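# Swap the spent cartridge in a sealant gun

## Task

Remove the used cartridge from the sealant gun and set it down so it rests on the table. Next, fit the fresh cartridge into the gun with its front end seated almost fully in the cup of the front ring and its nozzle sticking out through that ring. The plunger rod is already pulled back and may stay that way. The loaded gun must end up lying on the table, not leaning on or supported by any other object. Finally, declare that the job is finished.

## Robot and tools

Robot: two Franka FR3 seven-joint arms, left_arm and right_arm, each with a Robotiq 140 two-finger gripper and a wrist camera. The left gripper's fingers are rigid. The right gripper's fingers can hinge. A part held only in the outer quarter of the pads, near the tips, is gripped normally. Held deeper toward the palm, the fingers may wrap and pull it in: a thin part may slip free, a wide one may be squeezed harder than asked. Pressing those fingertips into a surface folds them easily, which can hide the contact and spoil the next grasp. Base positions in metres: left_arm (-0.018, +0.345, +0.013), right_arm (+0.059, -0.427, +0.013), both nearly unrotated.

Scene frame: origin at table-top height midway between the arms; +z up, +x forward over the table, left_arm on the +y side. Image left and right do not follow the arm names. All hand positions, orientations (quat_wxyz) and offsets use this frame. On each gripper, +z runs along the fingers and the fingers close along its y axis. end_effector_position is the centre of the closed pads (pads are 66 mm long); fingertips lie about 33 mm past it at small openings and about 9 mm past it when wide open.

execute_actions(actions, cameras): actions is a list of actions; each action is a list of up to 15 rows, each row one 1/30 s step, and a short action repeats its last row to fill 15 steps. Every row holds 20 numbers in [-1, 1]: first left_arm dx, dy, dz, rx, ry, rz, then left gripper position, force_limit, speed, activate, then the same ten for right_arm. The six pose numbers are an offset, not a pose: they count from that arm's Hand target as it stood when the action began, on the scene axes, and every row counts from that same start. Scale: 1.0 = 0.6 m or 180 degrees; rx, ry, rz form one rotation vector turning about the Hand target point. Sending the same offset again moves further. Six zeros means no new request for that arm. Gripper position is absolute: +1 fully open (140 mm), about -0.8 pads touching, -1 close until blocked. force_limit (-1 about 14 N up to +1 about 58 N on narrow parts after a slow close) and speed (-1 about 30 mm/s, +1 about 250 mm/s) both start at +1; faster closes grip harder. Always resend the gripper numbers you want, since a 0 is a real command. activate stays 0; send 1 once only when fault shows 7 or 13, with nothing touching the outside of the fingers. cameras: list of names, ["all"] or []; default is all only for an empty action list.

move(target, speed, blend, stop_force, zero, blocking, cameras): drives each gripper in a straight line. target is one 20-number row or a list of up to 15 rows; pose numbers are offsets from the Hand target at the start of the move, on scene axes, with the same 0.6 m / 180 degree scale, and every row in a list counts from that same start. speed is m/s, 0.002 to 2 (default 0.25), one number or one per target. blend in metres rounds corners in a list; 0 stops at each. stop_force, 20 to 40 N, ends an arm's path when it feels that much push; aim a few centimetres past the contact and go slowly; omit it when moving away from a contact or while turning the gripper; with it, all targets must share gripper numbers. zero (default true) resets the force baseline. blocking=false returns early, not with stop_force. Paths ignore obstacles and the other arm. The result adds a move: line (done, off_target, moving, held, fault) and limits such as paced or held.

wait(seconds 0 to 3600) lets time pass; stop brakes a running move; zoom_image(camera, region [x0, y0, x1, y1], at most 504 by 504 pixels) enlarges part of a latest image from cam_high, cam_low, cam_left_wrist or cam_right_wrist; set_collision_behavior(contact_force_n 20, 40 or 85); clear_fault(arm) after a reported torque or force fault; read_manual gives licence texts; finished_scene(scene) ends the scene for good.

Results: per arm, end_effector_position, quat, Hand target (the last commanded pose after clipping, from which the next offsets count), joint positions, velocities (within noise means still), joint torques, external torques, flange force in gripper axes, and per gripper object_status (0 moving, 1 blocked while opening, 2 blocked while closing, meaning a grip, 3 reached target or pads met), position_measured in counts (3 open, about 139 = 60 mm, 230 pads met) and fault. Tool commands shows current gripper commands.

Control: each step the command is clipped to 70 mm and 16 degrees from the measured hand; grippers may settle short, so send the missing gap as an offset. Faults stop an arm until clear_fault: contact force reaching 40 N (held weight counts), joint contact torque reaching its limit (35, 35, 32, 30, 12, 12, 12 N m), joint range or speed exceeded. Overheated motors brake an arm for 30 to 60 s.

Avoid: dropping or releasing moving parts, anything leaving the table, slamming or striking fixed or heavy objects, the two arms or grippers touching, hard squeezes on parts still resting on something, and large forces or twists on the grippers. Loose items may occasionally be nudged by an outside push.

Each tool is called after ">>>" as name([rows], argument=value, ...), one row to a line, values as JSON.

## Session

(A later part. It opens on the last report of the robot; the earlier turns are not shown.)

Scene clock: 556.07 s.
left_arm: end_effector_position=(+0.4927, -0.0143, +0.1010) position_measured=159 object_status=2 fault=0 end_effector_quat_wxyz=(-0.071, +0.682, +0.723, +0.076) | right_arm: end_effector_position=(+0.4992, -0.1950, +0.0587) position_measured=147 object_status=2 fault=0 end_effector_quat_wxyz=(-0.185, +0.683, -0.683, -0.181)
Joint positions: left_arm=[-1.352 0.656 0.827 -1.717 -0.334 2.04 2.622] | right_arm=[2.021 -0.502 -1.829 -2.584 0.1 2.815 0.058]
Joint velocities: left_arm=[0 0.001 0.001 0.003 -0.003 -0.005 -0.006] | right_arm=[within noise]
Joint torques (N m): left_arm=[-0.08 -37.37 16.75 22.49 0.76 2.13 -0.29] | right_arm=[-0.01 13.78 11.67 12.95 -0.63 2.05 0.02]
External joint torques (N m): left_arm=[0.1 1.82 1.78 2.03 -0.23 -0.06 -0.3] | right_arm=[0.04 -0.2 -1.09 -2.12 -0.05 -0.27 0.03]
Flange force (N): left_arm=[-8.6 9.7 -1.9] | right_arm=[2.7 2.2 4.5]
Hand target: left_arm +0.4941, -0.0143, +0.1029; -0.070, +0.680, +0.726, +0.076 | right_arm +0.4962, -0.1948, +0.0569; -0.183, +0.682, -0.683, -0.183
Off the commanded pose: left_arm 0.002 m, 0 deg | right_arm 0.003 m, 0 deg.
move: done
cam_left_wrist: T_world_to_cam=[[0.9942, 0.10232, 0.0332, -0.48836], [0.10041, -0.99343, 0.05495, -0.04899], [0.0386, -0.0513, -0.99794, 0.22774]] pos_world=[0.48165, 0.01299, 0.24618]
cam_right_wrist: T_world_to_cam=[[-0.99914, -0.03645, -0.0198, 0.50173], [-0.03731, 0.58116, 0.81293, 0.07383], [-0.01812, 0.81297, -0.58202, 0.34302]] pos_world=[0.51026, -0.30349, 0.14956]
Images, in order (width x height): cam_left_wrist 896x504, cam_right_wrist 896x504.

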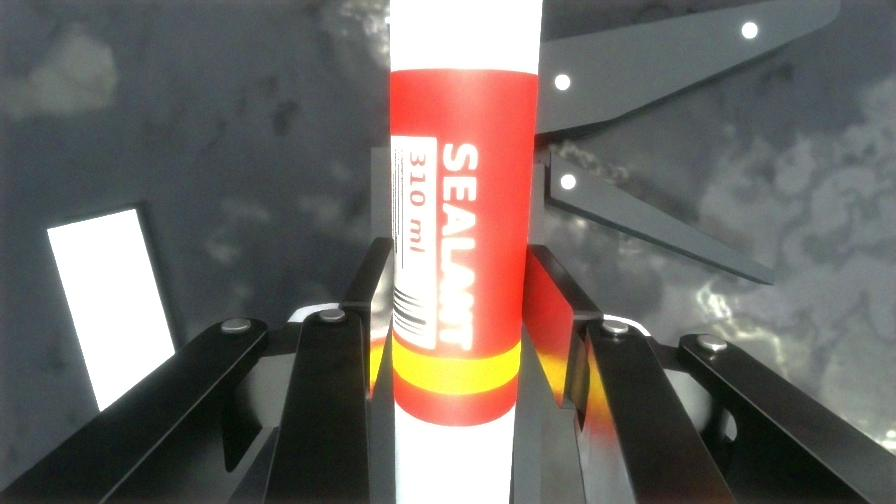

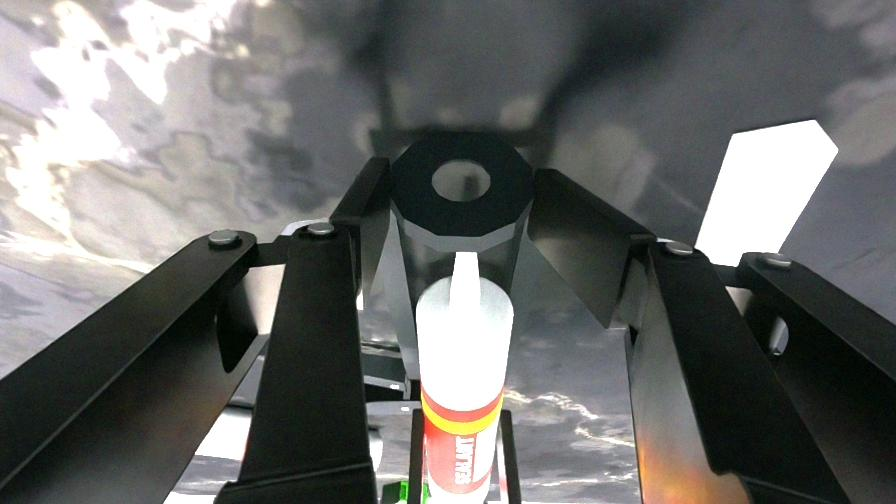

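>>> move(target=[0.003,-0.0163,-0.0035,0,0,0,-1,-0.1,-1,0,0,0,0,0,0,0,-1,-0.1,-1,0], speed=0.03, cameras=["cam_right_wrist"])

>>> zoom_image(camera="cam_right_wrist", region=[320, 100, 600, 300])

Scene clock: 564.33 s.
left_arm: end_effector_position=(+0.4946, -0.0239, +0.0989) position_measured=159 object_status=2 fault=0 end_effector_quat_wxyz=(-0.071, +0.682, +0.724, +0.076) | right_arm: end_effector_position=(+0.4992, -0.1950, +0.0587) position_measured=147 object_status=2 fault=0 end_effector_quat_wxyz=(-0.185, +0.683, -0.683, -0.181)
Joint positions: left_arm=[-1.344 0.681 0.819 -1.681 -0.346 2.026 2.615] | right_arm=[2.021 -0.502 -1.829 -2.584 0.1 2.815 0.058]
Joint velocities: left_arm=[0.001 0.001 0.001 0.002 -0.002 -0.004 -0.002] | right_arm=[within noise]
Joint torques (N m): left_arm=[-0.16 -39.02 17.01 22.18 0.75 2.13 -0.21] | right_arm=[0.01 13.78 11.63 12.91 -0.64 2.04 0.02]
External joint torques (N m): left_arm=[-0.08 1.25 1.63 1.79 -0.25 -0.06 -0.22] | right_arm=[0.02 -0.18 -1.16 -2.1 -0.05 -0.26 0.03]
Flange force (N): left_arm=[-6.9 7.5 -2.1] | right_arm=[2.8 2.0 4.7]
Hand target: left_arm +0.4959, -0.0240, +0.1008; -0.070, +0.680, +0.726, +0.076 | right_arm +0.4962, -0.1948, +0.0569; -0.183, +0.682, -0.683, -0.183
Off the commanded pose: left_arm 0.002 m, 0 deg | right_arm 0.003 m, 0 deg.
move: done
cam_right_wrist: T_world_to_cam=[[-0.99914, -0.03645, -0.0198, 0.50173], [-0.03731, 0.58116, 0.81293, 0.07383], [-0.01812, 0.81297, -0.58202, 0.34302]] pos_world=[0.51026, -0.30349, 0.14956]

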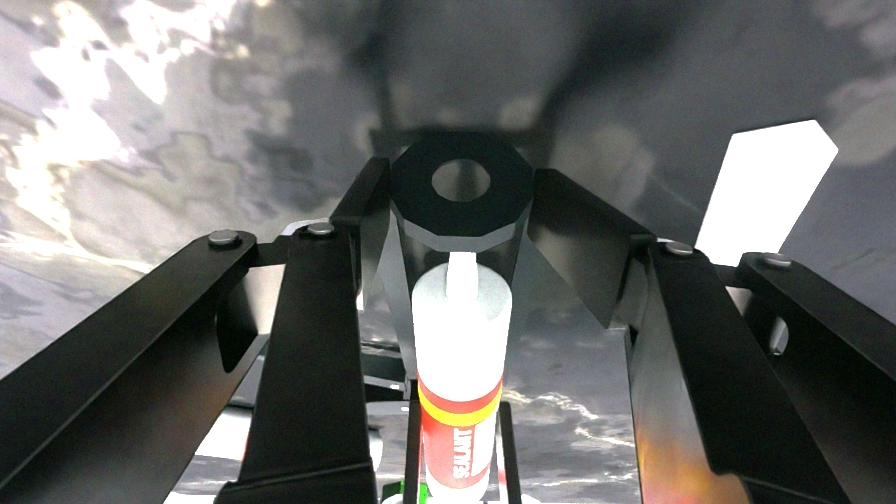

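Scaled by 1.800 from the camera's image (finer frame: 1280x720).

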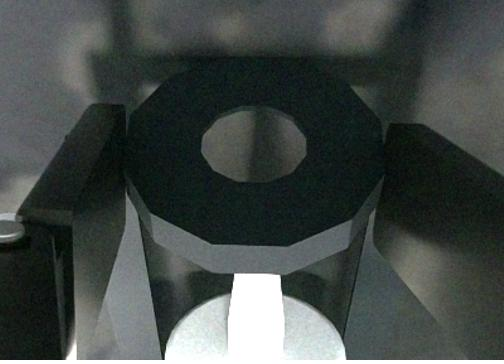

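>>> move(target=[0,-0.0098,-0.0021,0,0,0,-1,-0.1,-1,0,0,0,0,0,0,0,-1,-0.1,-1,0], speed=0.02, cameras=["cam_right_wrist"])

>>> zoom_image(camera="cam_right_wrist", region=[320, 100, 600, 300])

Scene clock: 569.17 s.
left_arm: end_effector_position=(+0.4949, -0.0294, +0.0977) position_measured=159 object_status=2 fault=0 end_effector_quat_wxyz=(-0.071, +0.682, +0.724, +0.076) | right_arm: end_effector_position=(+0.4992, -0.1950, +0.0587) position_measured=147 object_status=2 fault=0 end_effector_quat_wxyz=(-0.185, +0.683, -0.683, -0.181)
Joint positions: left_arm=[-1.341 0.694 0.815 -1.663 -0.353 2.018 2.61] | right_arm=[2.021 -0.502 -1.829 -2.584 0.1 2.815 0.058]
Joint velocities: left_arm=[0 0.001 0 0.002 -0.002 -0.005 -0.003] | right_arm=[within noise]
Joint torques (N m): left_arm=[-0.19 -39.25 17.26 22.57 0.75 2.07 -0.18] | right_arm=[0 13.74 11.64 12.88 -0.64 2.04 0]
External joint torques (N m): left_arm=[-0.25 1.76 1.54 2.13 -0.26 -0.13 -0.19] | right_arm=[0.07 -0.23 -1.08 -2.21 -0.07 -0.29 0.01]
Flange force (N): left_arm=[-9.3 9.6 -2.2] | right_arm=[2.8 2.3 4.6]
Hand target: left_arm +0.4959, -0.0299, +0.0996; -0.070, +0.680, +0.726, +0.076 | right_arm +0.4962, -0.1948, +0.0569; -0.183, +0.682, -0.683, -0.183
Off the commanded pose: left_arm 0.002 m, 0 deg | right_arm 0.003 m, 0 deg.
move: done
cam_right_wrist: T_world_to_cam=[[-0.99914, -0.03645, -0.0198, 0.50173], [-0.03731, 0.58116, 0.81293, 0.07383], [-0.01812, 0.81297, -0.58202, 0.34302]] pos_world=[0.51026, -0.30349, 0.14956]

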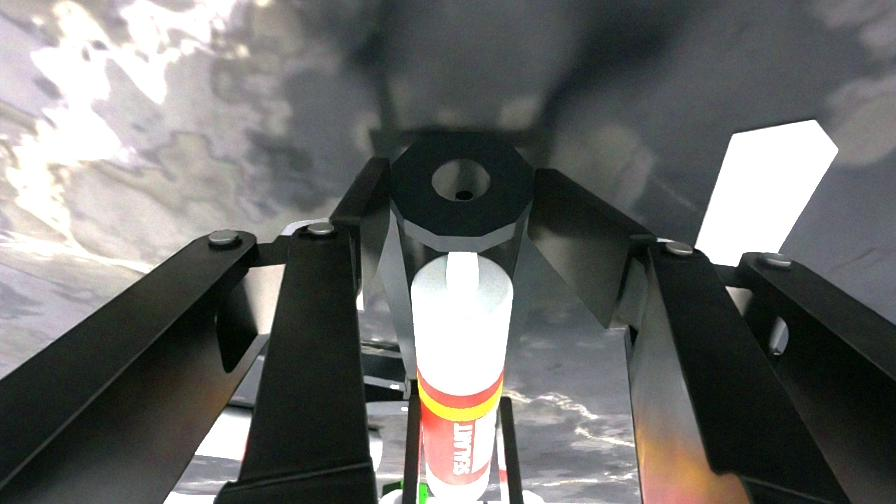

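Scaled by 1.800 from the camera's image (finer frame: 1280x720).

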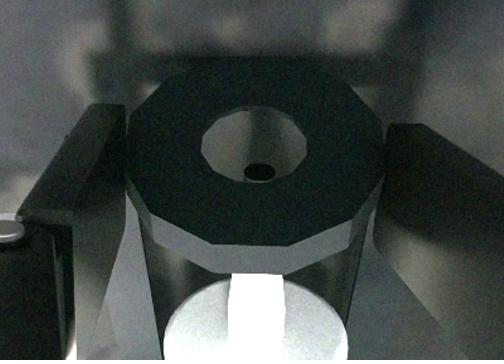

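>>> move(target=[-0.001,-0.013,-0.0023,0,0,0,-1,-0.1,-1,0,0,0,0,0,0,0,-1,-0.1,-1,0], speed=0.02, cameras=["cam_right_wrist"])

>>> zoom_image(camera="cam_right_wrist", region=[320, 100, 600, 300])

Scene clock: 576.17 s.
left_arm: end_effector_position=(+0.4943, -0.0373, +0.0963) position_measured=159 object_status=2 fault=0 end_effector_quat_wxyz=(-0.071, +0.682, +0.724, +0.076) | right_arm: end_effector_position=(+0.4992, -0.1950, +0.0587) position_measured=147 object_status=2 fault=0 end_effector_quat_wxyz=(-0.185, +0.683, -0.683, -0.181)
Joint positions: left_arm=[-1.34 0.71 0.811 -1.64 -0.361 2.008 2.603] | right_arm=[2.021 -0.502 -1.829 -2.584 0.1 2.815 0.058]
Joint velocities: left_arm=[-0.001 0.001 0.001 0.003 -0.005 -0.006 -0.003] | right_arm=[within noise]
Joint torques (N m): left_arm=[-0.31 -39.72 17.47 22.36 0.77 2.11 -0.15] | right_arm=[0.05 13.78 11.69 12.91 -0.63 2.05 0.02]
External joint torques (N m): left_arm=[-0.33 1.6 1.73 2.17 -0.24 -0.05 -0.16] | right_arm=[0.04 -0.16 -1.1 -2.12 -0.05 -0.26 0.03]
Flange force (N): left_arm=[-8.9 9.0 -2.4] | right_arm=[2.7 2.2 4.6]
Hand target: left_arm +0.4953, -0.0377, +0.0982; -0.070, +0.680, +0.726, +0.076 | right_arm +0.4962, -0.1948, +0.0569; -0.183, +0.682, -0.683, -0.183
Off the commanded pose: left_arm 0.002 m, 0 deg | right_arm 0.003 m, 0 deg.
move: done
cam_right_wrist: T_world_to_cam=[[-0.99914, -0.03645, -0.0198, 0.50173], [-0.03731, 0.58116, 0.81293, 0.07383], [-0.01812, 0.81297, -0.58202, 0.34302]] pos_world=[0.51026, -0.30349, 0.14956]

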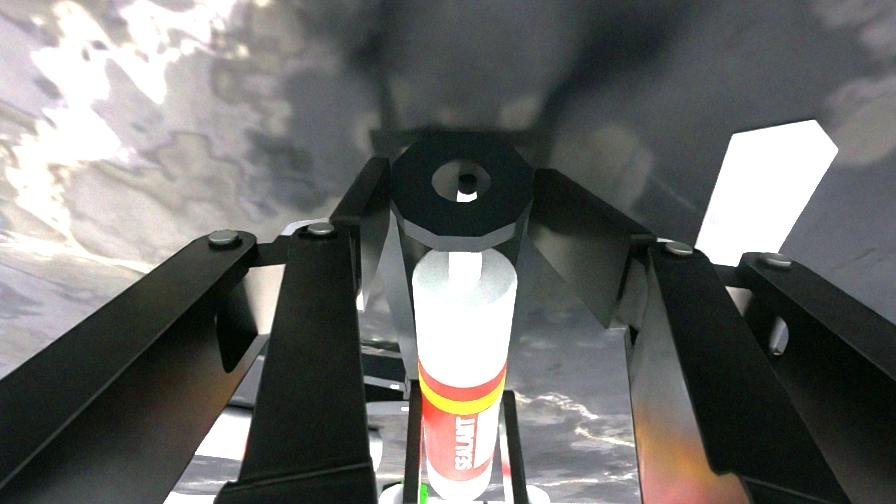

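Scaled by 1.800 from the camera's image (finer frame: 1280x720).

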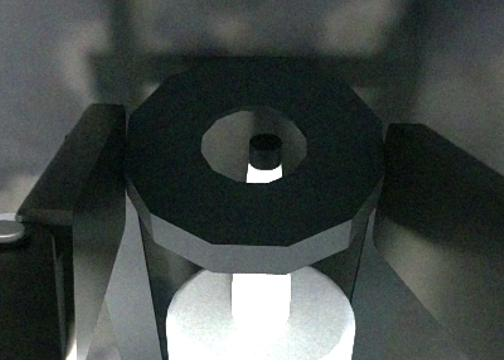

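>>> move(target=[0.0025,-0.0196,-0.002,0,0,0,-1,-0.1,-1,0,0,0,0,0,0,0,-1,-0.1,-1,0], speed=0.02, cameras=["cam_right_wrist"])

>>> zoom_image(camera="cam_right_wrist", region=[320, 100, 600, 300])

Scene clock: 582.33 s.
left_arm: end_effector_position=(+0.4956, -0.0492, +0.0950) position_measured=159 object_status=2 fault=0 end_effector_quat_wxyz=(-0.071, +0.682, +0.724, +0.076) | right_arm: end_effector_position=(+0.4992, -0.1950, +0.0587) position_measured=147 object_status=2 fault=0 end_effector_quat_wxyz=(-0.185, +0.683, -0.683, -0.181)
Joint positions: left_arm=[-1.332 0.738 0.802 -1.594 -0.374 1.988 2.593] | right_arm=[2.021 -0.502 -1.829 -2.584 0.1 2.815 0.058]
Joint velocities: left_arm=[0 0 0.001 0 -0.003 -0.004 -0.003] | right_arm=[within noise]
Joint torques (N m): left_arm=[-0.03 -40.7 17.75 21.86 0.79 2.09 -0.16] | right_arm=[0.03 13.78 11.62 12.95 -0.63 2.05 -0.03]
External joint torques (N m): left_arm=[0.15 1.84 1.84 1.6 -0.24 -0.08 -0.17] | right_arm=[0.16 -0.19 -1.07 -2.18 -0.06 -0.28 -0.02]
Flange force (N): left_arm=[-8.2 8.9 -1.5] | right_arm=[2.7 2.0 5.1]
Hand target: left_arm +0.4968, -0.0495, +0.0970; -0.070, +0.680, +0.726, +0.076 | right_arm +0.4962, -0.1948, +0.0569; -0.183, +0.682, -0.683, -0.183
Off the commanded pose: left_arm 0.002 m, 0 deg | right_arm 0.003 m, 0 deg.
move: done
cam_right_wrist: T_world_to_cam=[[-0.99914, -0.03645, -0.0198, 0.50173], [-0.03731, 0.58116, 0.81293, 0.07383], [-0.01812, 0.81297, -0.58202, 0.34302]] pos_world=[0.51026, -0.30349, 0.14956]

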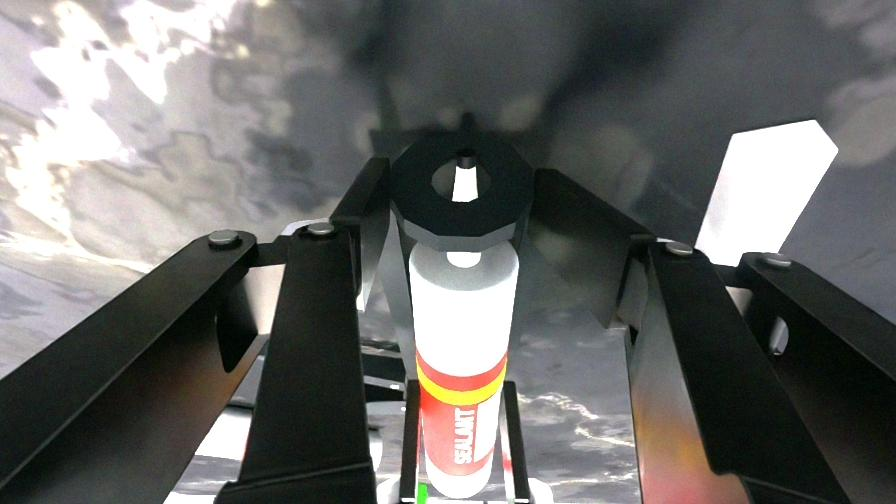

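Scaled by 1.800 from the camera's image (finer frame: 1280x720).

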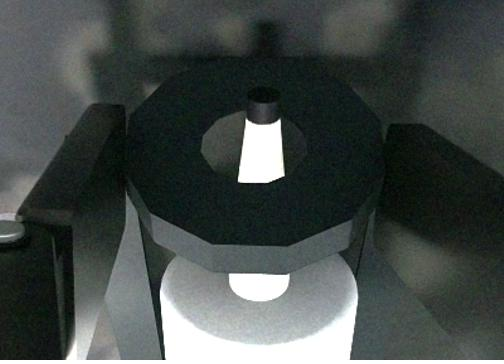

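>>> move(target=[0,-0.0163,-0.003,0,0,0,-1,-0.1,-1,0,0,0,0,0,0,0,-1,-0.1,-1,0], speed=0.02, cameras=["cam_right_wrist","cam_left_wrist"])

Scene clock: 596.63 s.
left_arm: end_effector_position=(+0.4956, -0.0590, +0.0931) position_measured=159 object_status=2 fault=0 end_effector_quat_wxyz=(-0.071, +0.682, +0.724, +0.076) | right_arm: end_effector_position=(+0.4992, -0.1950, +0.0587) position_measured=147 object_status=2 fault=0 end_effector_quat_wxyz=(-0.185, +0.683, -0.683, -0.181)
Joint positions: left_arm=[-1.327 0.76 0.796 -1.56 -0.384 1.974 2.584] | right_arm=[2.021 -0.502 -1.829 -2.584 0.1 2.815 0.058]
Joint velocities: left_arm=[0.001 0 0 0.001 -0.001 -0.003 -0.003] | right_arm=[within noise]
Joint torques (N m): left_arm=[-0.05 -42.3 18 21.94 0.92 2.12 -0.19] | right_arm=[-0.01 13.77 11.68 12.86 -0.63 2.02 0.01]
External joint torques (N m): left_arm=[-0.26 1.28 1.57 1.76 -0.14 -0.06 -0.2] | right_arm=[-0.05 -0.22 -1.15 -2.17 -0.04 -0.28 0.03]
Flange force (N): left_arm=[-7.7 7.4 -2.2] | right_arm=[2.9 2.4 4.2]
Hand target: left_arm +0.4968, -0.0593, +0.0952; -0.070, +0.680, +0.726, +0.076 | right_arm +0.4962, -0.1948, +0.0569; -0.183, +0.682, -0.683, -0.183
Off the commanded pose: left_arm 0.002 m, 0 deg | right_arm 0.003 m, 0 deg.
move: done
cam_left_wrist: T_world_to_cam=[[0.99404, 0.10375, 0.03362, -0.48627], [0.10181, -0.99329, 0.05486, -0.09399], [0.03909, -0.05111, -0.99793, 0.21722]] pos_world=[0.48445, -0.03181, 0.23828]
cam_right_wrist: T_world_to_cam=[[-0.99914, -0.03645, -0.0198, 0.50173], [-0.03731, 0.58116, 0.81293, 0.07383], [-0.01812, 0.81297, -0.58202, 0.34302]] pos_world=[0.51026, -0.30349, 0.14956]
Images, in order (width x height): cam_left_wrist 896x504, cam_right_wrist 896x504.

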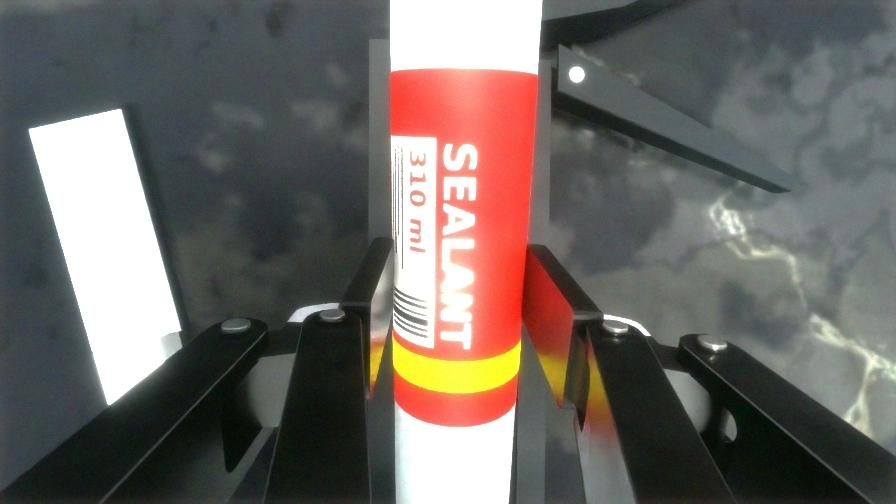

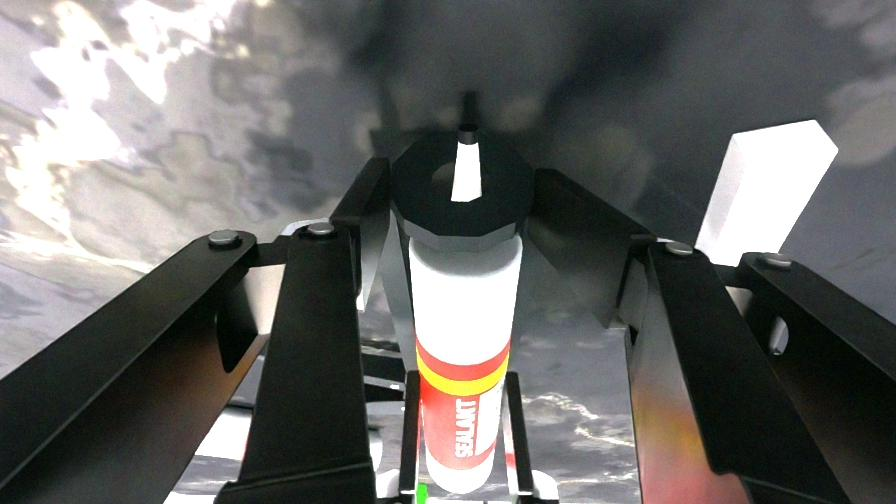

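>>> zoom_image(camera="cam_right_wrist", region=[320, 100, 600, 300])

Scaled by 1.800 from the camera's image (finer frame: 1280x720).

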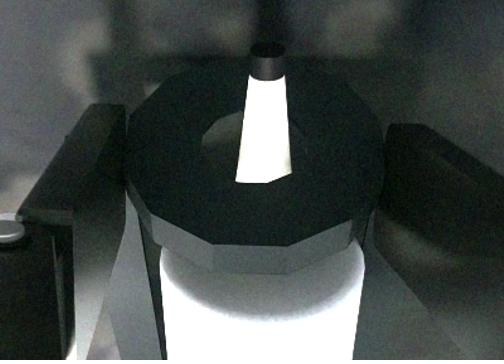

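>>> execute_actions(actions=[], cameras=["cam_low","cam_high"])

>>> zoom_image(camera="cam_low", region=[350, 150, 650, 350])

Scene clock: 613.70 s.
left_arm: end_effector_position=(+0.4954, -0.0590, +0.0931) position_measured=159 object_status=2 fault=0 end_effector_quat_wxyz=(-0.072, +0.681, +0.724, +0.076) | right_arm: end_effector_position=(+0.4992, -0.1950, +0.0587) position_measured=147 object_status=2 fault=0 end_effector_quat_wxyz=(-0.185, +0.683, -0.683, -0.181)
Joint positions: left_arm=[-1.327 0.76 0.796 -1.56 -0.384 1.973 2.583] | right_arm=[2.021 -0.502 -1.829 -2.584 0.1 2.815 0.058]
Joint velocities: within noise
Joint torques (N m): left_arm=[-0.05 -41.84 17.97 21.97 0.85 2.08 -0.23] | right_arm=[-0.07 13.68 11.68 12.87 -0.62 2.05 -0.06]
External joint torques (N m): left_arm=[0.01 1.58 1.78 1.8 -0.2 -0.09 -0.23] | right_arm=[-0.12 -0.32 -1.17 -2.19 -0.04 -0.26 -0.05]
Flange force (N): left_arm=[-8.7 8.8 -2.1] | right_arm=[3.2 2.7 4.1]
Hand target: left_arm +0.4968, -0.0593, +0.0952; -0.070, +0.680, +0.726, +0.076 | right_arm +0.4962, -0.1948, +0.0569; -0.183, +0.682, -0.683, -0.183
Tool commands: left_gripper/position=-1.0 left_gripper/force_limit=-0.1 left_gripper/speed=-1.0 left_gripper/activate=+0.0 right_gripper/position=-1.0 right_gripper/force_limit=-0.1 right_gripper/speed=-1.0 right_gripper/activate=+0.0
Off the commanded pose: left_arm 0.003 m, 0 deg | right_arm 0.003 m, 0 deg.
Images, in order (width x height): cam_high 896x504, cam_low 896x504.

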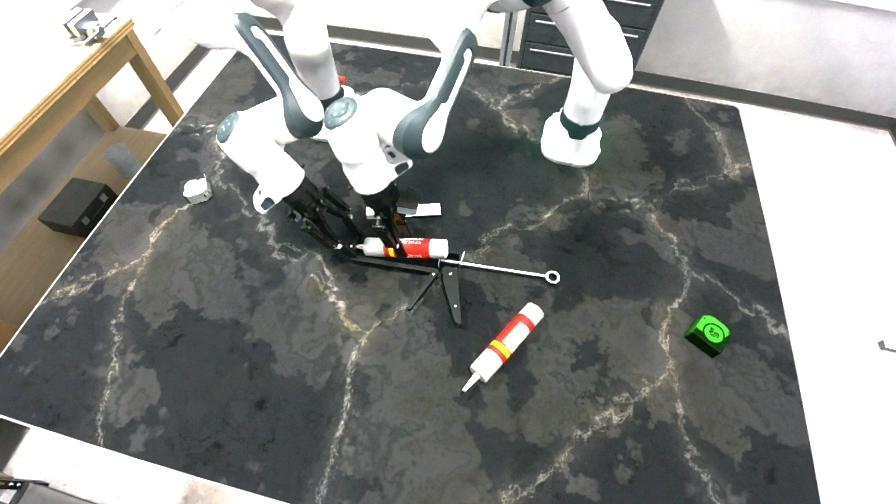

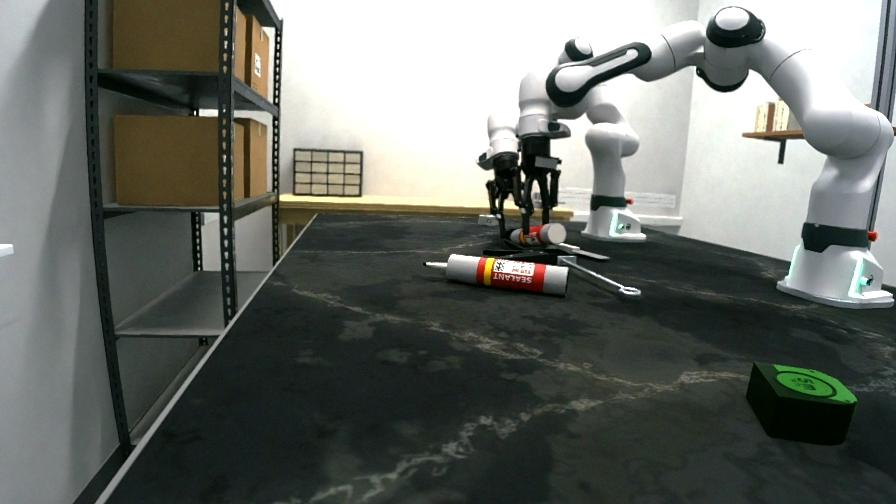

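Scaled by 1.680 from the camera's image (finer frame: 1280x720).

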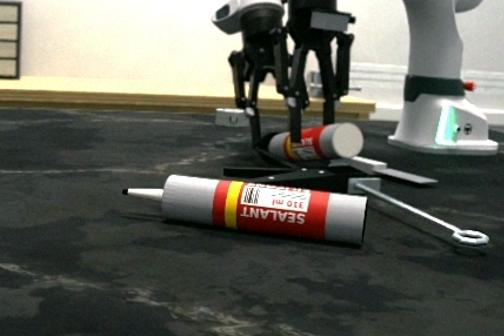

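>>> move(target=[0.0005,-0.01,-0.005,0,0,0,-1,-0.1,-1,0,0,0,0,0,0,0,-1,-0.1,-1,0], speed=0.015, cameras=["cam_right_wrist"])

>>> zoom_image(camera="cam_right_wrist", region=[320, 100, 600, 300])

Scene clock: 620.07 s.
left_arm: end_effector_position=(+0.4960, -0.0649, +0.0901) position_measured=159 object_status=2 fault=0 end_effector_quat_wxyz=(-0.071, +0.682, +0.724, +0.077) | right_arm: end_effector_position=(+0.4992, -0.1950, +0.0587) position_measured=147 object_status=2 fault=0 end_effector_quat_wxyz=(-0.185, +0.683, -0.683, -0.181)
Joint positions: left_arm=[-1.323 0.777 0.792 -1.539 -0.392 1.967 2.579] | right_arm=[2.021 -0.502 -1.829 -2.584 0.1 2.815 0.058]
Joint velocities: left_arm=[0.001 0.001 -0.001 0.004 -0.003 -0.003 -0.005] | right_arm=[within noise]
Joint torques (N m): left_arm=[-0.09 -42.29 18.05 21.31 0.84 2.08 -0.24] | right_arm=[0.01 13.73 11.68 12.9 -0.65 2.06 0.01]
External joint torques (N m): left_arm=[0 1.91 1.66 1.1 -0.21 -0.09 -0.25] | right_arm=[0.04 -0.28 -1.11 -2.19 -0.06 -0.26 0.02]
Flange force (N): left_arm=[-7.2 7.0 -0.8] | right_arm=[2.9 2.3 4.7]
Hand target: left_arm +0.4971, -0.0653, +0.0922; -0.070, +0.680, +0.726, +0.076 | right_arm +0.4962, -0.1948, +0.0569; -0.183, +0.682, -0.683, -0.183
Off the commanded pose: left_arm 0.002 m, 0 deg | right_arm 0.003 m, 0 deg.
move: done
cam_right_wrist: T_world_to_cam=[[-0.99914, -0.03645, -0.0198, 0.50173], [-0.03731, 0.58116, 0.81293, 0.07383], [-0.01812, 0.81297, -0.58202, 0.34302]] pos_world=[0.51026, -0.30349, 0.14956]

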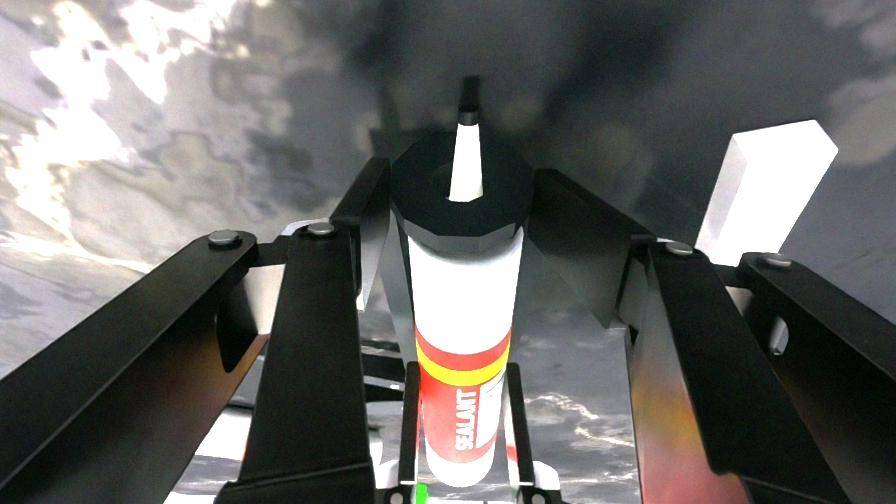

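Scaled by 1.800 from the camera's image (finer frame: 1280x720).

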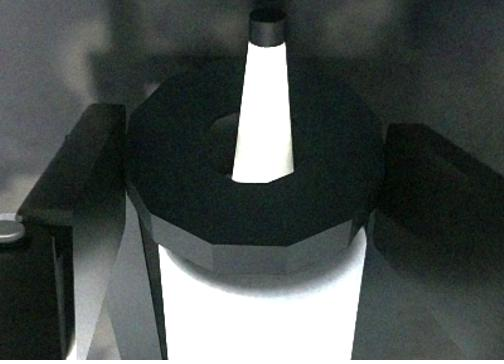

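>>> move(target=[0.0005,-0.0083,-0.005,0,0,0,-1,-0.1,-1,0,0,0,0,0,0,0,-1,-0.1,-1,0], speed=0.015, cameras=["cam_right_wrist","cam_left_wrist"])

>>> zoom_image(camera="cam_right_wrist", region=[320, 100, 600, 300])

>>> zoom_image(camera="cam_left_wrist", region=[320, 0, 600, 200])

Scene clock: 626.17 s.
left_arm: end_effector_position=(+0.4969, -0.0700, +0.0880) position_measured=159 object_status=2 fault=0 end_effector_quat_wxyz=(-0.070, +0.682, +0.724, +0.077) | right_arm: end_effector_position=(+0.4992, -0.1950, +0.0587) position_measured=147 object_status=2 fault=0 end_effector_quat_wxyz=(-0.185, +0.683, -0.683, -0.181)
Joint positions: left_arm=[-1.319 0.791 0.789 -1.52 -0.399 1.963 2.574] | right_arm=[2.021 -0.502 -1.829 -2.584 0.1 2.815 0.058]
Joint velocities: left_arm=[-0.001 0.002 -0.001 0.002 -0.004 -0.003 -0.001] | right_arm=[within noise]
Joint torques (N m): left_arm=[-0.24 -42.31 17.83 21.24 0.81 2.05 -0.22] | right_arm=[-0.06 13.78 11.64 12.84 -0.63 2.07 -0.02]
External joint torques (N m): left_arm=[-0.13 2.25 1.38 1.17 -0.25 -0.11 -0.22] | right_arm=[0.02 -0.17 -1.09 -2.27 -0.05 -0.25 -0.01]
Flange force (N): left_arm=[-8.5 7.9 -0.5] | right_arm=[2.9 2.8 4.3]
Hand target: left_arm +0.4974, -0.0702, +0.0892; -0.070, +0.680, +0.726, +0.076 | right_arm +0.4962, -0.1948, +0.0569; -0.183, +0.682, -0.683, -0.183
Off the commanded pose: left_arm 0.001 m, 0 deg | right_arm 0.003 m, 0 deg.
move: done
cam_left_wrist: T_world_to_cam=[[0.99388, 0.10469, 0.03527, -0.48632], [0.10262, -0.99314, 0.05598, -0.1053], [0.04089, -0.05202, -0.99781, 0.21059]] pos_world=[0.48554, -0.04271, 0.23318]
cam_right_wrist: T_world_to_cam=[[-0.99914, -0.03645, -0.0198, 0.50173], [-0.03731, 0.58116, 0.81293, 0.07383], [-0.01812, 0.81297, -0.58202, 0.34302]] pos_world=[0.51026, -0.30349, 0.14956]
Images, in order (width x height): cam_left_wrist 896x504, cam_right_wrist 896x504.

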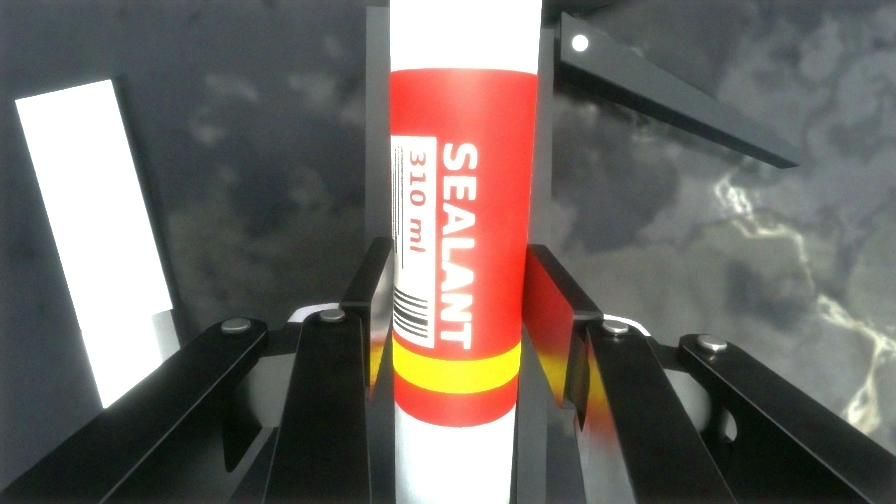

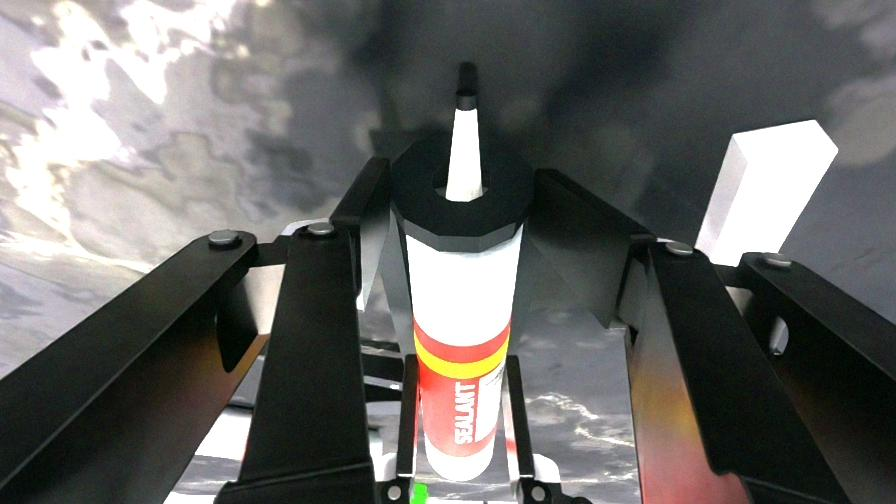

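Scaled by 1.800 from the camera's image (finer frame: 1280x720).

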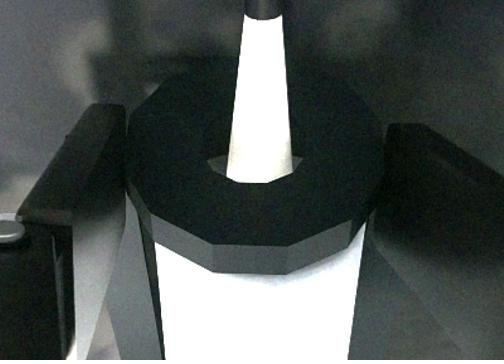

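Scaled by 1.800 from the camera's image (finer frame: 1280x720).

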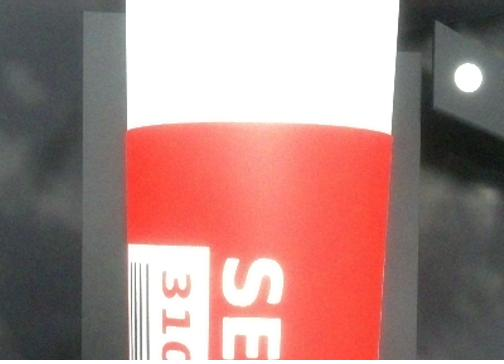

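>>> move(target=[0.0,-0.005,-0.0035,0,0,0,-1,-0.1,-1,0,0,0,0,0,0,0,-1,-0.1,-1,0], speed=0.01, cameras=["cam_right_wrist"])

>>> zoom_image(camera="cam_right_wrist", region=[320, 100, 600, 300])

Scene clock: 631.03 s.
left_arm: end_effector_position=(+0.4977, -0.0734, +0.0873) position_measured=159 object_status=2 fault=0 end_effector_quat_wxyz=(-0.069, +0.681, +0.725, +0.077) | right_arm: end_effector_position=(+0.4992, -0.1950, +0.0587) position_measured=147 object_status=2 fault=0 end_effector_quat_wxyz=(-0.185, +0.683, -0.683, -0.181)
Joint positions: left_arm=[-1.317 0.799 0.787 -1.508 -0.403 1.961 2.572] | right_arm=[2.021 -0.502 -1.829 -2.584 0.1 2.815 0.058]
Joint torques (N m): left_arm=[-0.11 -41.85 17.38 20.9 0.7 1.93 -0.28] | right_arm=[-0.06 13.7 11.66 12.91 -0.65 2.09 0.02]
External joint torques (N m): left_arm=[0.04 3.05 0.87 0.8 -0.36 -0.25 -0.29] | right_arm=[0.04 -0.28 -1.04 -2.18 -0.07 -0.23 0.04]
Flange force (N): left_arm=[-10.0 9.1 0.7] | right_arm=[2.7 2.5 4.5]
Hand target: left_arm +0.4974, -0.0732, +0.0871; -0.070, +0.680, +0.726, +0.076 | right_arm +0.4962, -0.1948, +0.0569; -0.183, +0.682, -0.683, -0.183
Off the commanded pose: left_arm 0.000 m, 0 deg | right_arm 0.003 m, 0 deg.
move: done
cam_right_wrist: T_world_to_cam=[[-0.99914, -0.03645, -0.0198, 0.50173], [-0.03731, 0.58116, 0.81293, 0.07383], [-0.01812, 0.81297, -0.58202, 0.34302]] pos_world=[0.51026, -0.30349, 0.14956]

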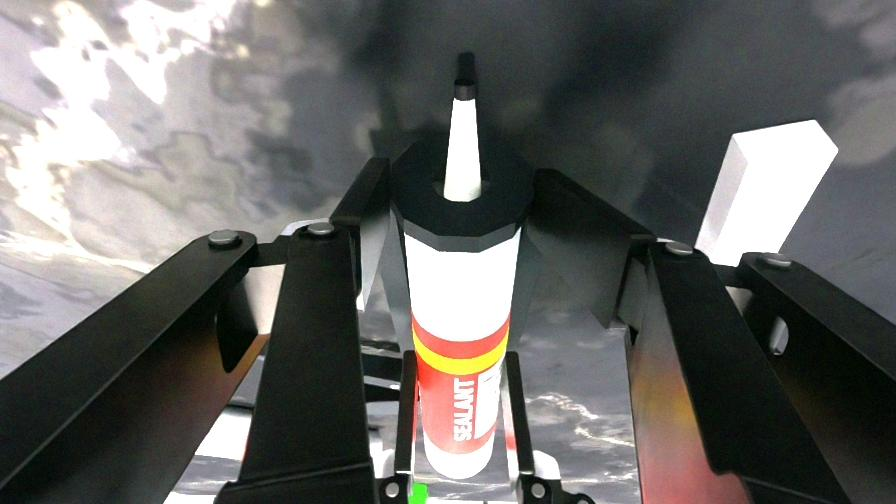

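Scaled by 1.800 from the camera's image (finer frame: 1280x720).

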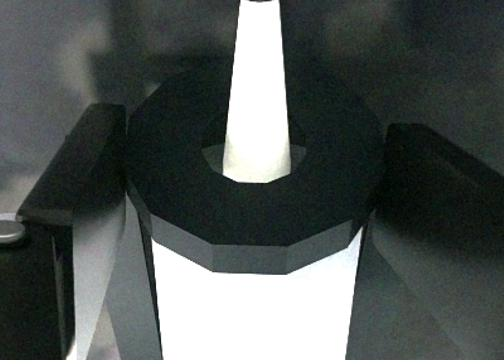

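>>> move(target=[0.0,0.002,-0.0133,-0.0222,0,0,-1,-0.1,-1,0,0,0,0,0,0,0,-1,-0.1,-1,0], speed=0.01, cameras=["cam_right_wrist","cam_left_wrist","cam_low"])

>>> zoom_image(camera="cam_right_wrist", region=[320, 100, 600, 300])

>>> zoom_image(camera="cam_low", region=[450, 190, 620, 300])

Scene clock: 652.00 s.
left_arm: end_effector_position=(+0.4995, -0.0751, +0.0862) position_measured=159 object_status=2 fault=0 end_effector_quat_wxyz=(-0.042, +0.681, +0.729, +0.051) | right_arm: end_effector_position=(+0.4992, -0.1950, +0.0587) position_measured=147 object_status=2 fault=0 end_effector_quat_wxyz=(-0.185, +0.683, -0.683, -0.181)
Joint positions: left_arm=[-1.315 0.747 0.777 -1.588 -0.442 2.043 2.607] | right_arm=[2.021 -0.502 -1.829 -2.584 0.1 2.815 0.058]
Joint velocities: left_arm=[0 0 -0.001 -0.001 0 0.004 0.005] | right_arm=[within noise]
Joint torques (N m): left_arm=[0.61 -36.9 13.88 16.53 0.3 2.54 -0.02] | right_arm=[-0.05 13.72 11.65 12.87 -0.63 2.15 -0.02]
External joint torques (N m): left_arm=[0.73 6.5 -1.9 -3.85 -0.63 0.21 -0.03] | right_arm=[-0.06 -0.31 -1.18 -2.24 -0.04 -0.17 -0.01]
Flange force (N): left_arm=[-2.1 2.0 13.0] | right_arm=[3.2 2.7 4.7]
Hand target: left_arm +0.4974, -0.0720, +0.0791; -0.046, +0.682, +0.729, +0.050 | right_arm +0.4962, -0.1948, +0.0569; -0.183, +0.682, -0.683, -0.183
Off the commanded pose: left_arm 0.008 m, 1 deg | right_arm 0.003 m, 0 deg.
move: off_target (left_arm)
cam_left_wrist: T_world_to_cam=[[0.99302, 0.11292, 0.03404, -0.48724], [0.10748, -0.98528, 0.13294, -0.11894], [0.04855, -0.12835, -0.99054, 0.19815]] pos_world=[0.48701, -0.03674, 0.22868]
cam_right_wrist: T_world_to_cam=[[-0.99914, -0.03645, -0.0198, 0.50173], [-0.03731, 0.58116, 0.81293, 0.07383], [-0.01812, 0.81297, -0.58202, 0.34302]] pos_world=[0.51026, -0.30349, 0.14956]
Images, in order (width x height): cam_low 896x504, cam_left_wrist 896x504, cam_right_wrist 896x504.

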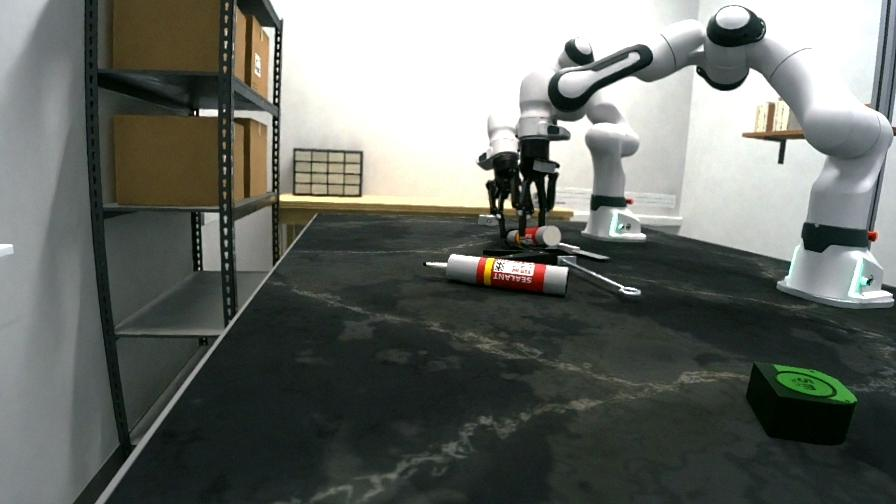

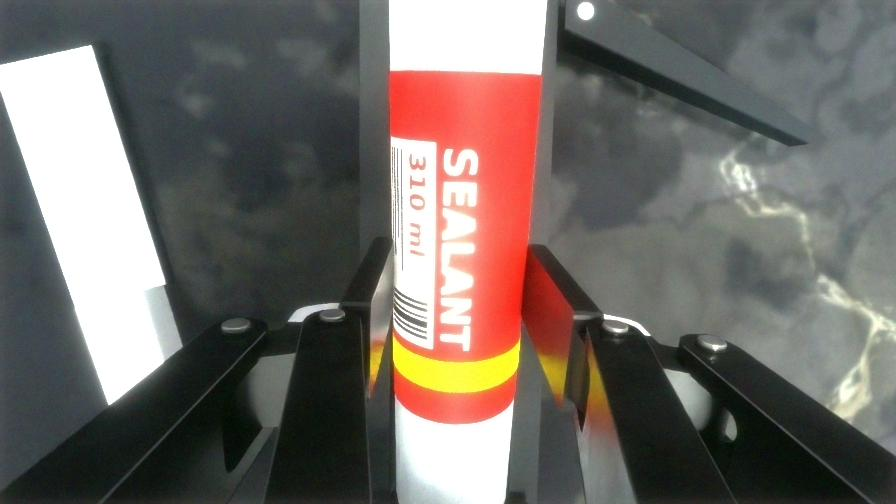

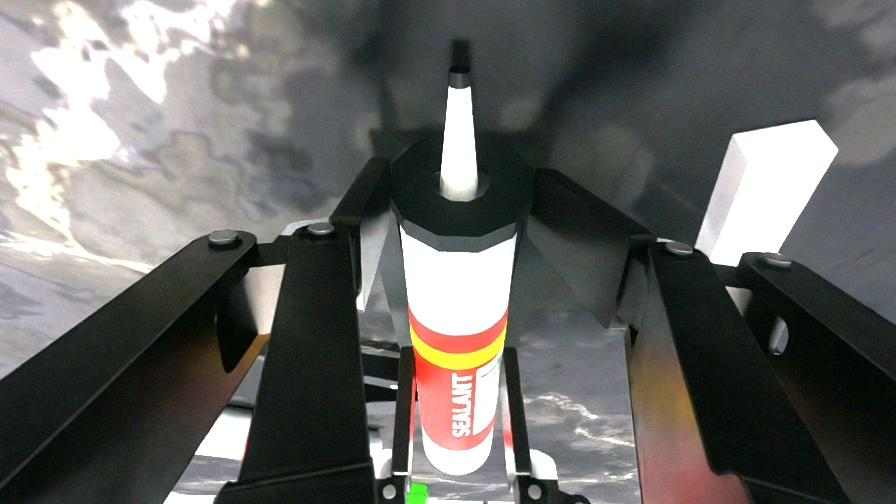

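Scaled by 1.800 from the camera's image (finer frame: 1280x720).

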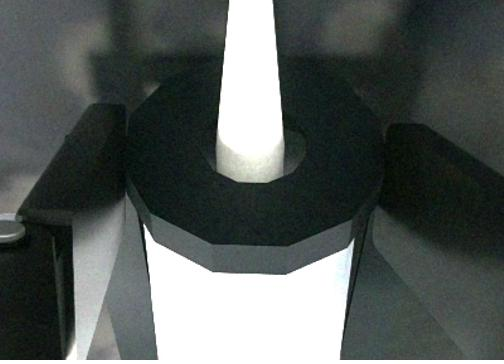

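Scaled by 2.965 from the camera's image (finer frame: 1280x720).

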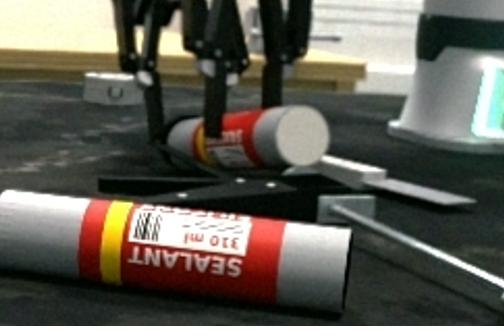

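>>> zoom_image(camera="cam_right_wrist", region=[360, 384, 560, 504])

>>> execute_actions(actions=[], cameras=["cam_high","cam_low"])

>>> zoom_image(camera="cam_high", region=[330, 200, 490, 300])

>>> zoom_image(camera="cam_low", region=[500, 200, 600, 270])

Scaled by 2.520 from the camera's image (finer frame: 1280x720).

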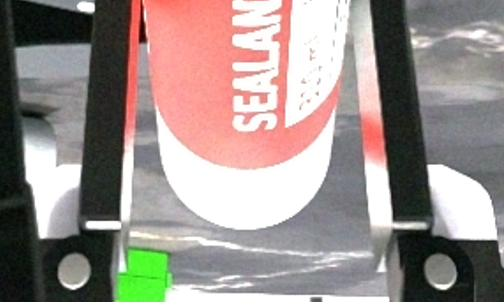

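Scene clock: 698.90 s.
left_arm: end_effector_position=(+0.4996, -0.0752, +0.0861) position_measured=159 object_status=2 fault=0 end_effector_quat_wxyz=(-0.041, +0.682, +0.729, +0.051) | right_arm: end_effector_position=(+0.4992, -0.1950, +0.0587) position_measured=147 object_status=2 fault=0 end_effector_quat_wxyz=(-0.185, +0.683, -0.683, -0.181)
Joint positions: left_arm=[-1.315 0.747 0.777 -1.588 -0.442 2.044 2.608] | right_arm=[2.021 -0.502 -1.829 -2.584 0.1 2.815 0.058]
Joint velocities: within noise
Joint torques (N m): left_arm=[0.63 -36.92 14.03 16.72 0.21 2.49 0.04] | right_arm=[-0.02 13.71 11.65 12.9 -0.64 2.17 0]
External joint torques (N m): left_arm=[0.73 6.51 -1.76 -3.61 -0.71 0.17 0.03] | right_arm=[0.12 -0.26 -1.05 -2.23 -0.06 -0.16 0.02]
Flange force (N): left_arm=[-2.8 2.9 12.7] | right_arm=[2.7 2.5 5.1]
Hand target: left_arm +0.4974, -0.0720, +0.0791; -0.046, +0.682, +0.729, +0.050 | right_arm +0.4962, -0.1948, +0.0569; -0.183, +0.682, -0.683, -0.183
Tool commands: left_gripper/position=-1.0 left_gripper/force_limit=-0.1 left_gripper/speed=-1.0 left_gripper/activate=+0.0 right_gripper/position=-1.0 right_gripper/force_limit=-0.1 right_gripper/speed=-1.0 right_gripper/activate=+0.0
Off the commanded pose: left_arm 0.008 m, 1 deg | right_arm 0.003 m, 0 deg.
Images, in order (width x height): cam_high 896x504, cam_low 896x504.

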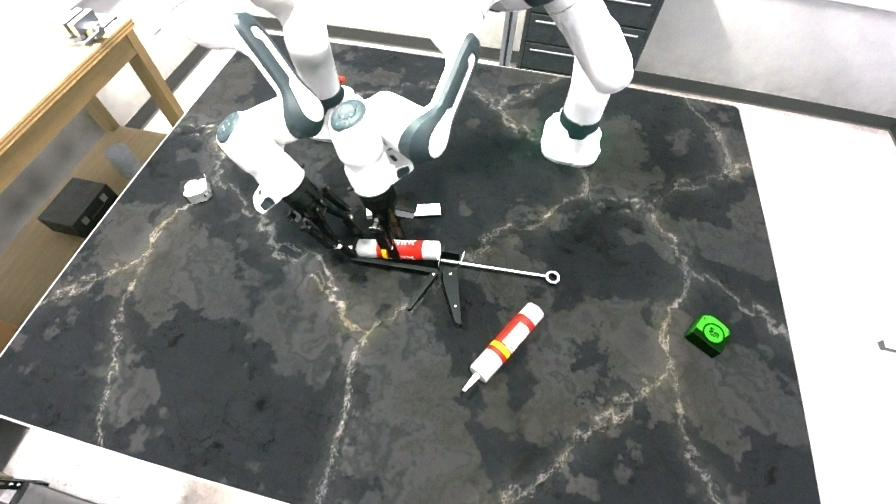

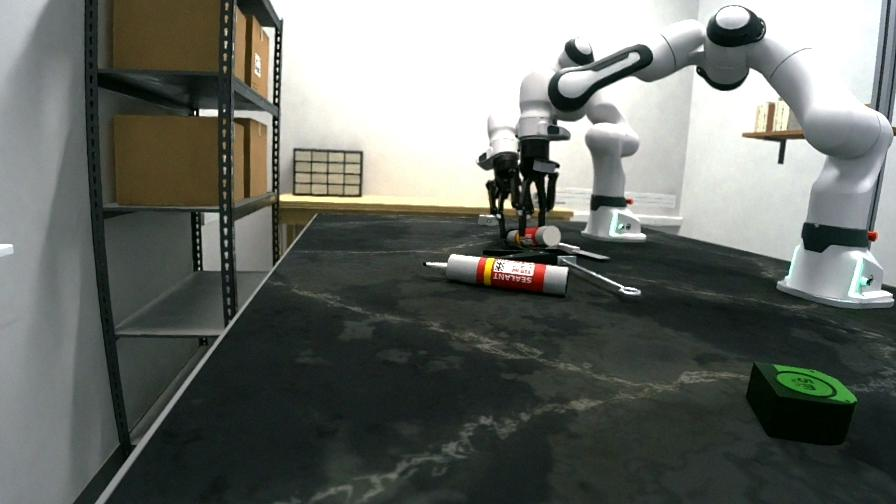

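Scaled by 3.150 from the camera's image (finer frame: 1280x720).

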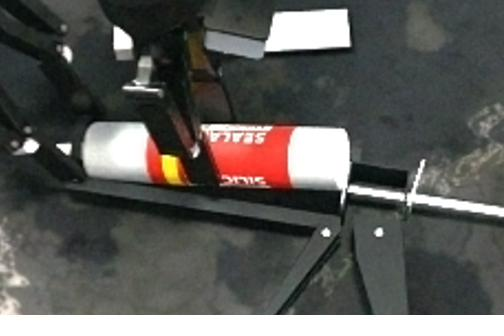

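Scaled by 5.040 from the camera's image (finer frame: 1280x720).

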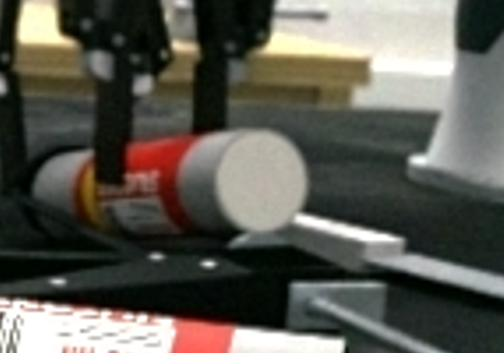

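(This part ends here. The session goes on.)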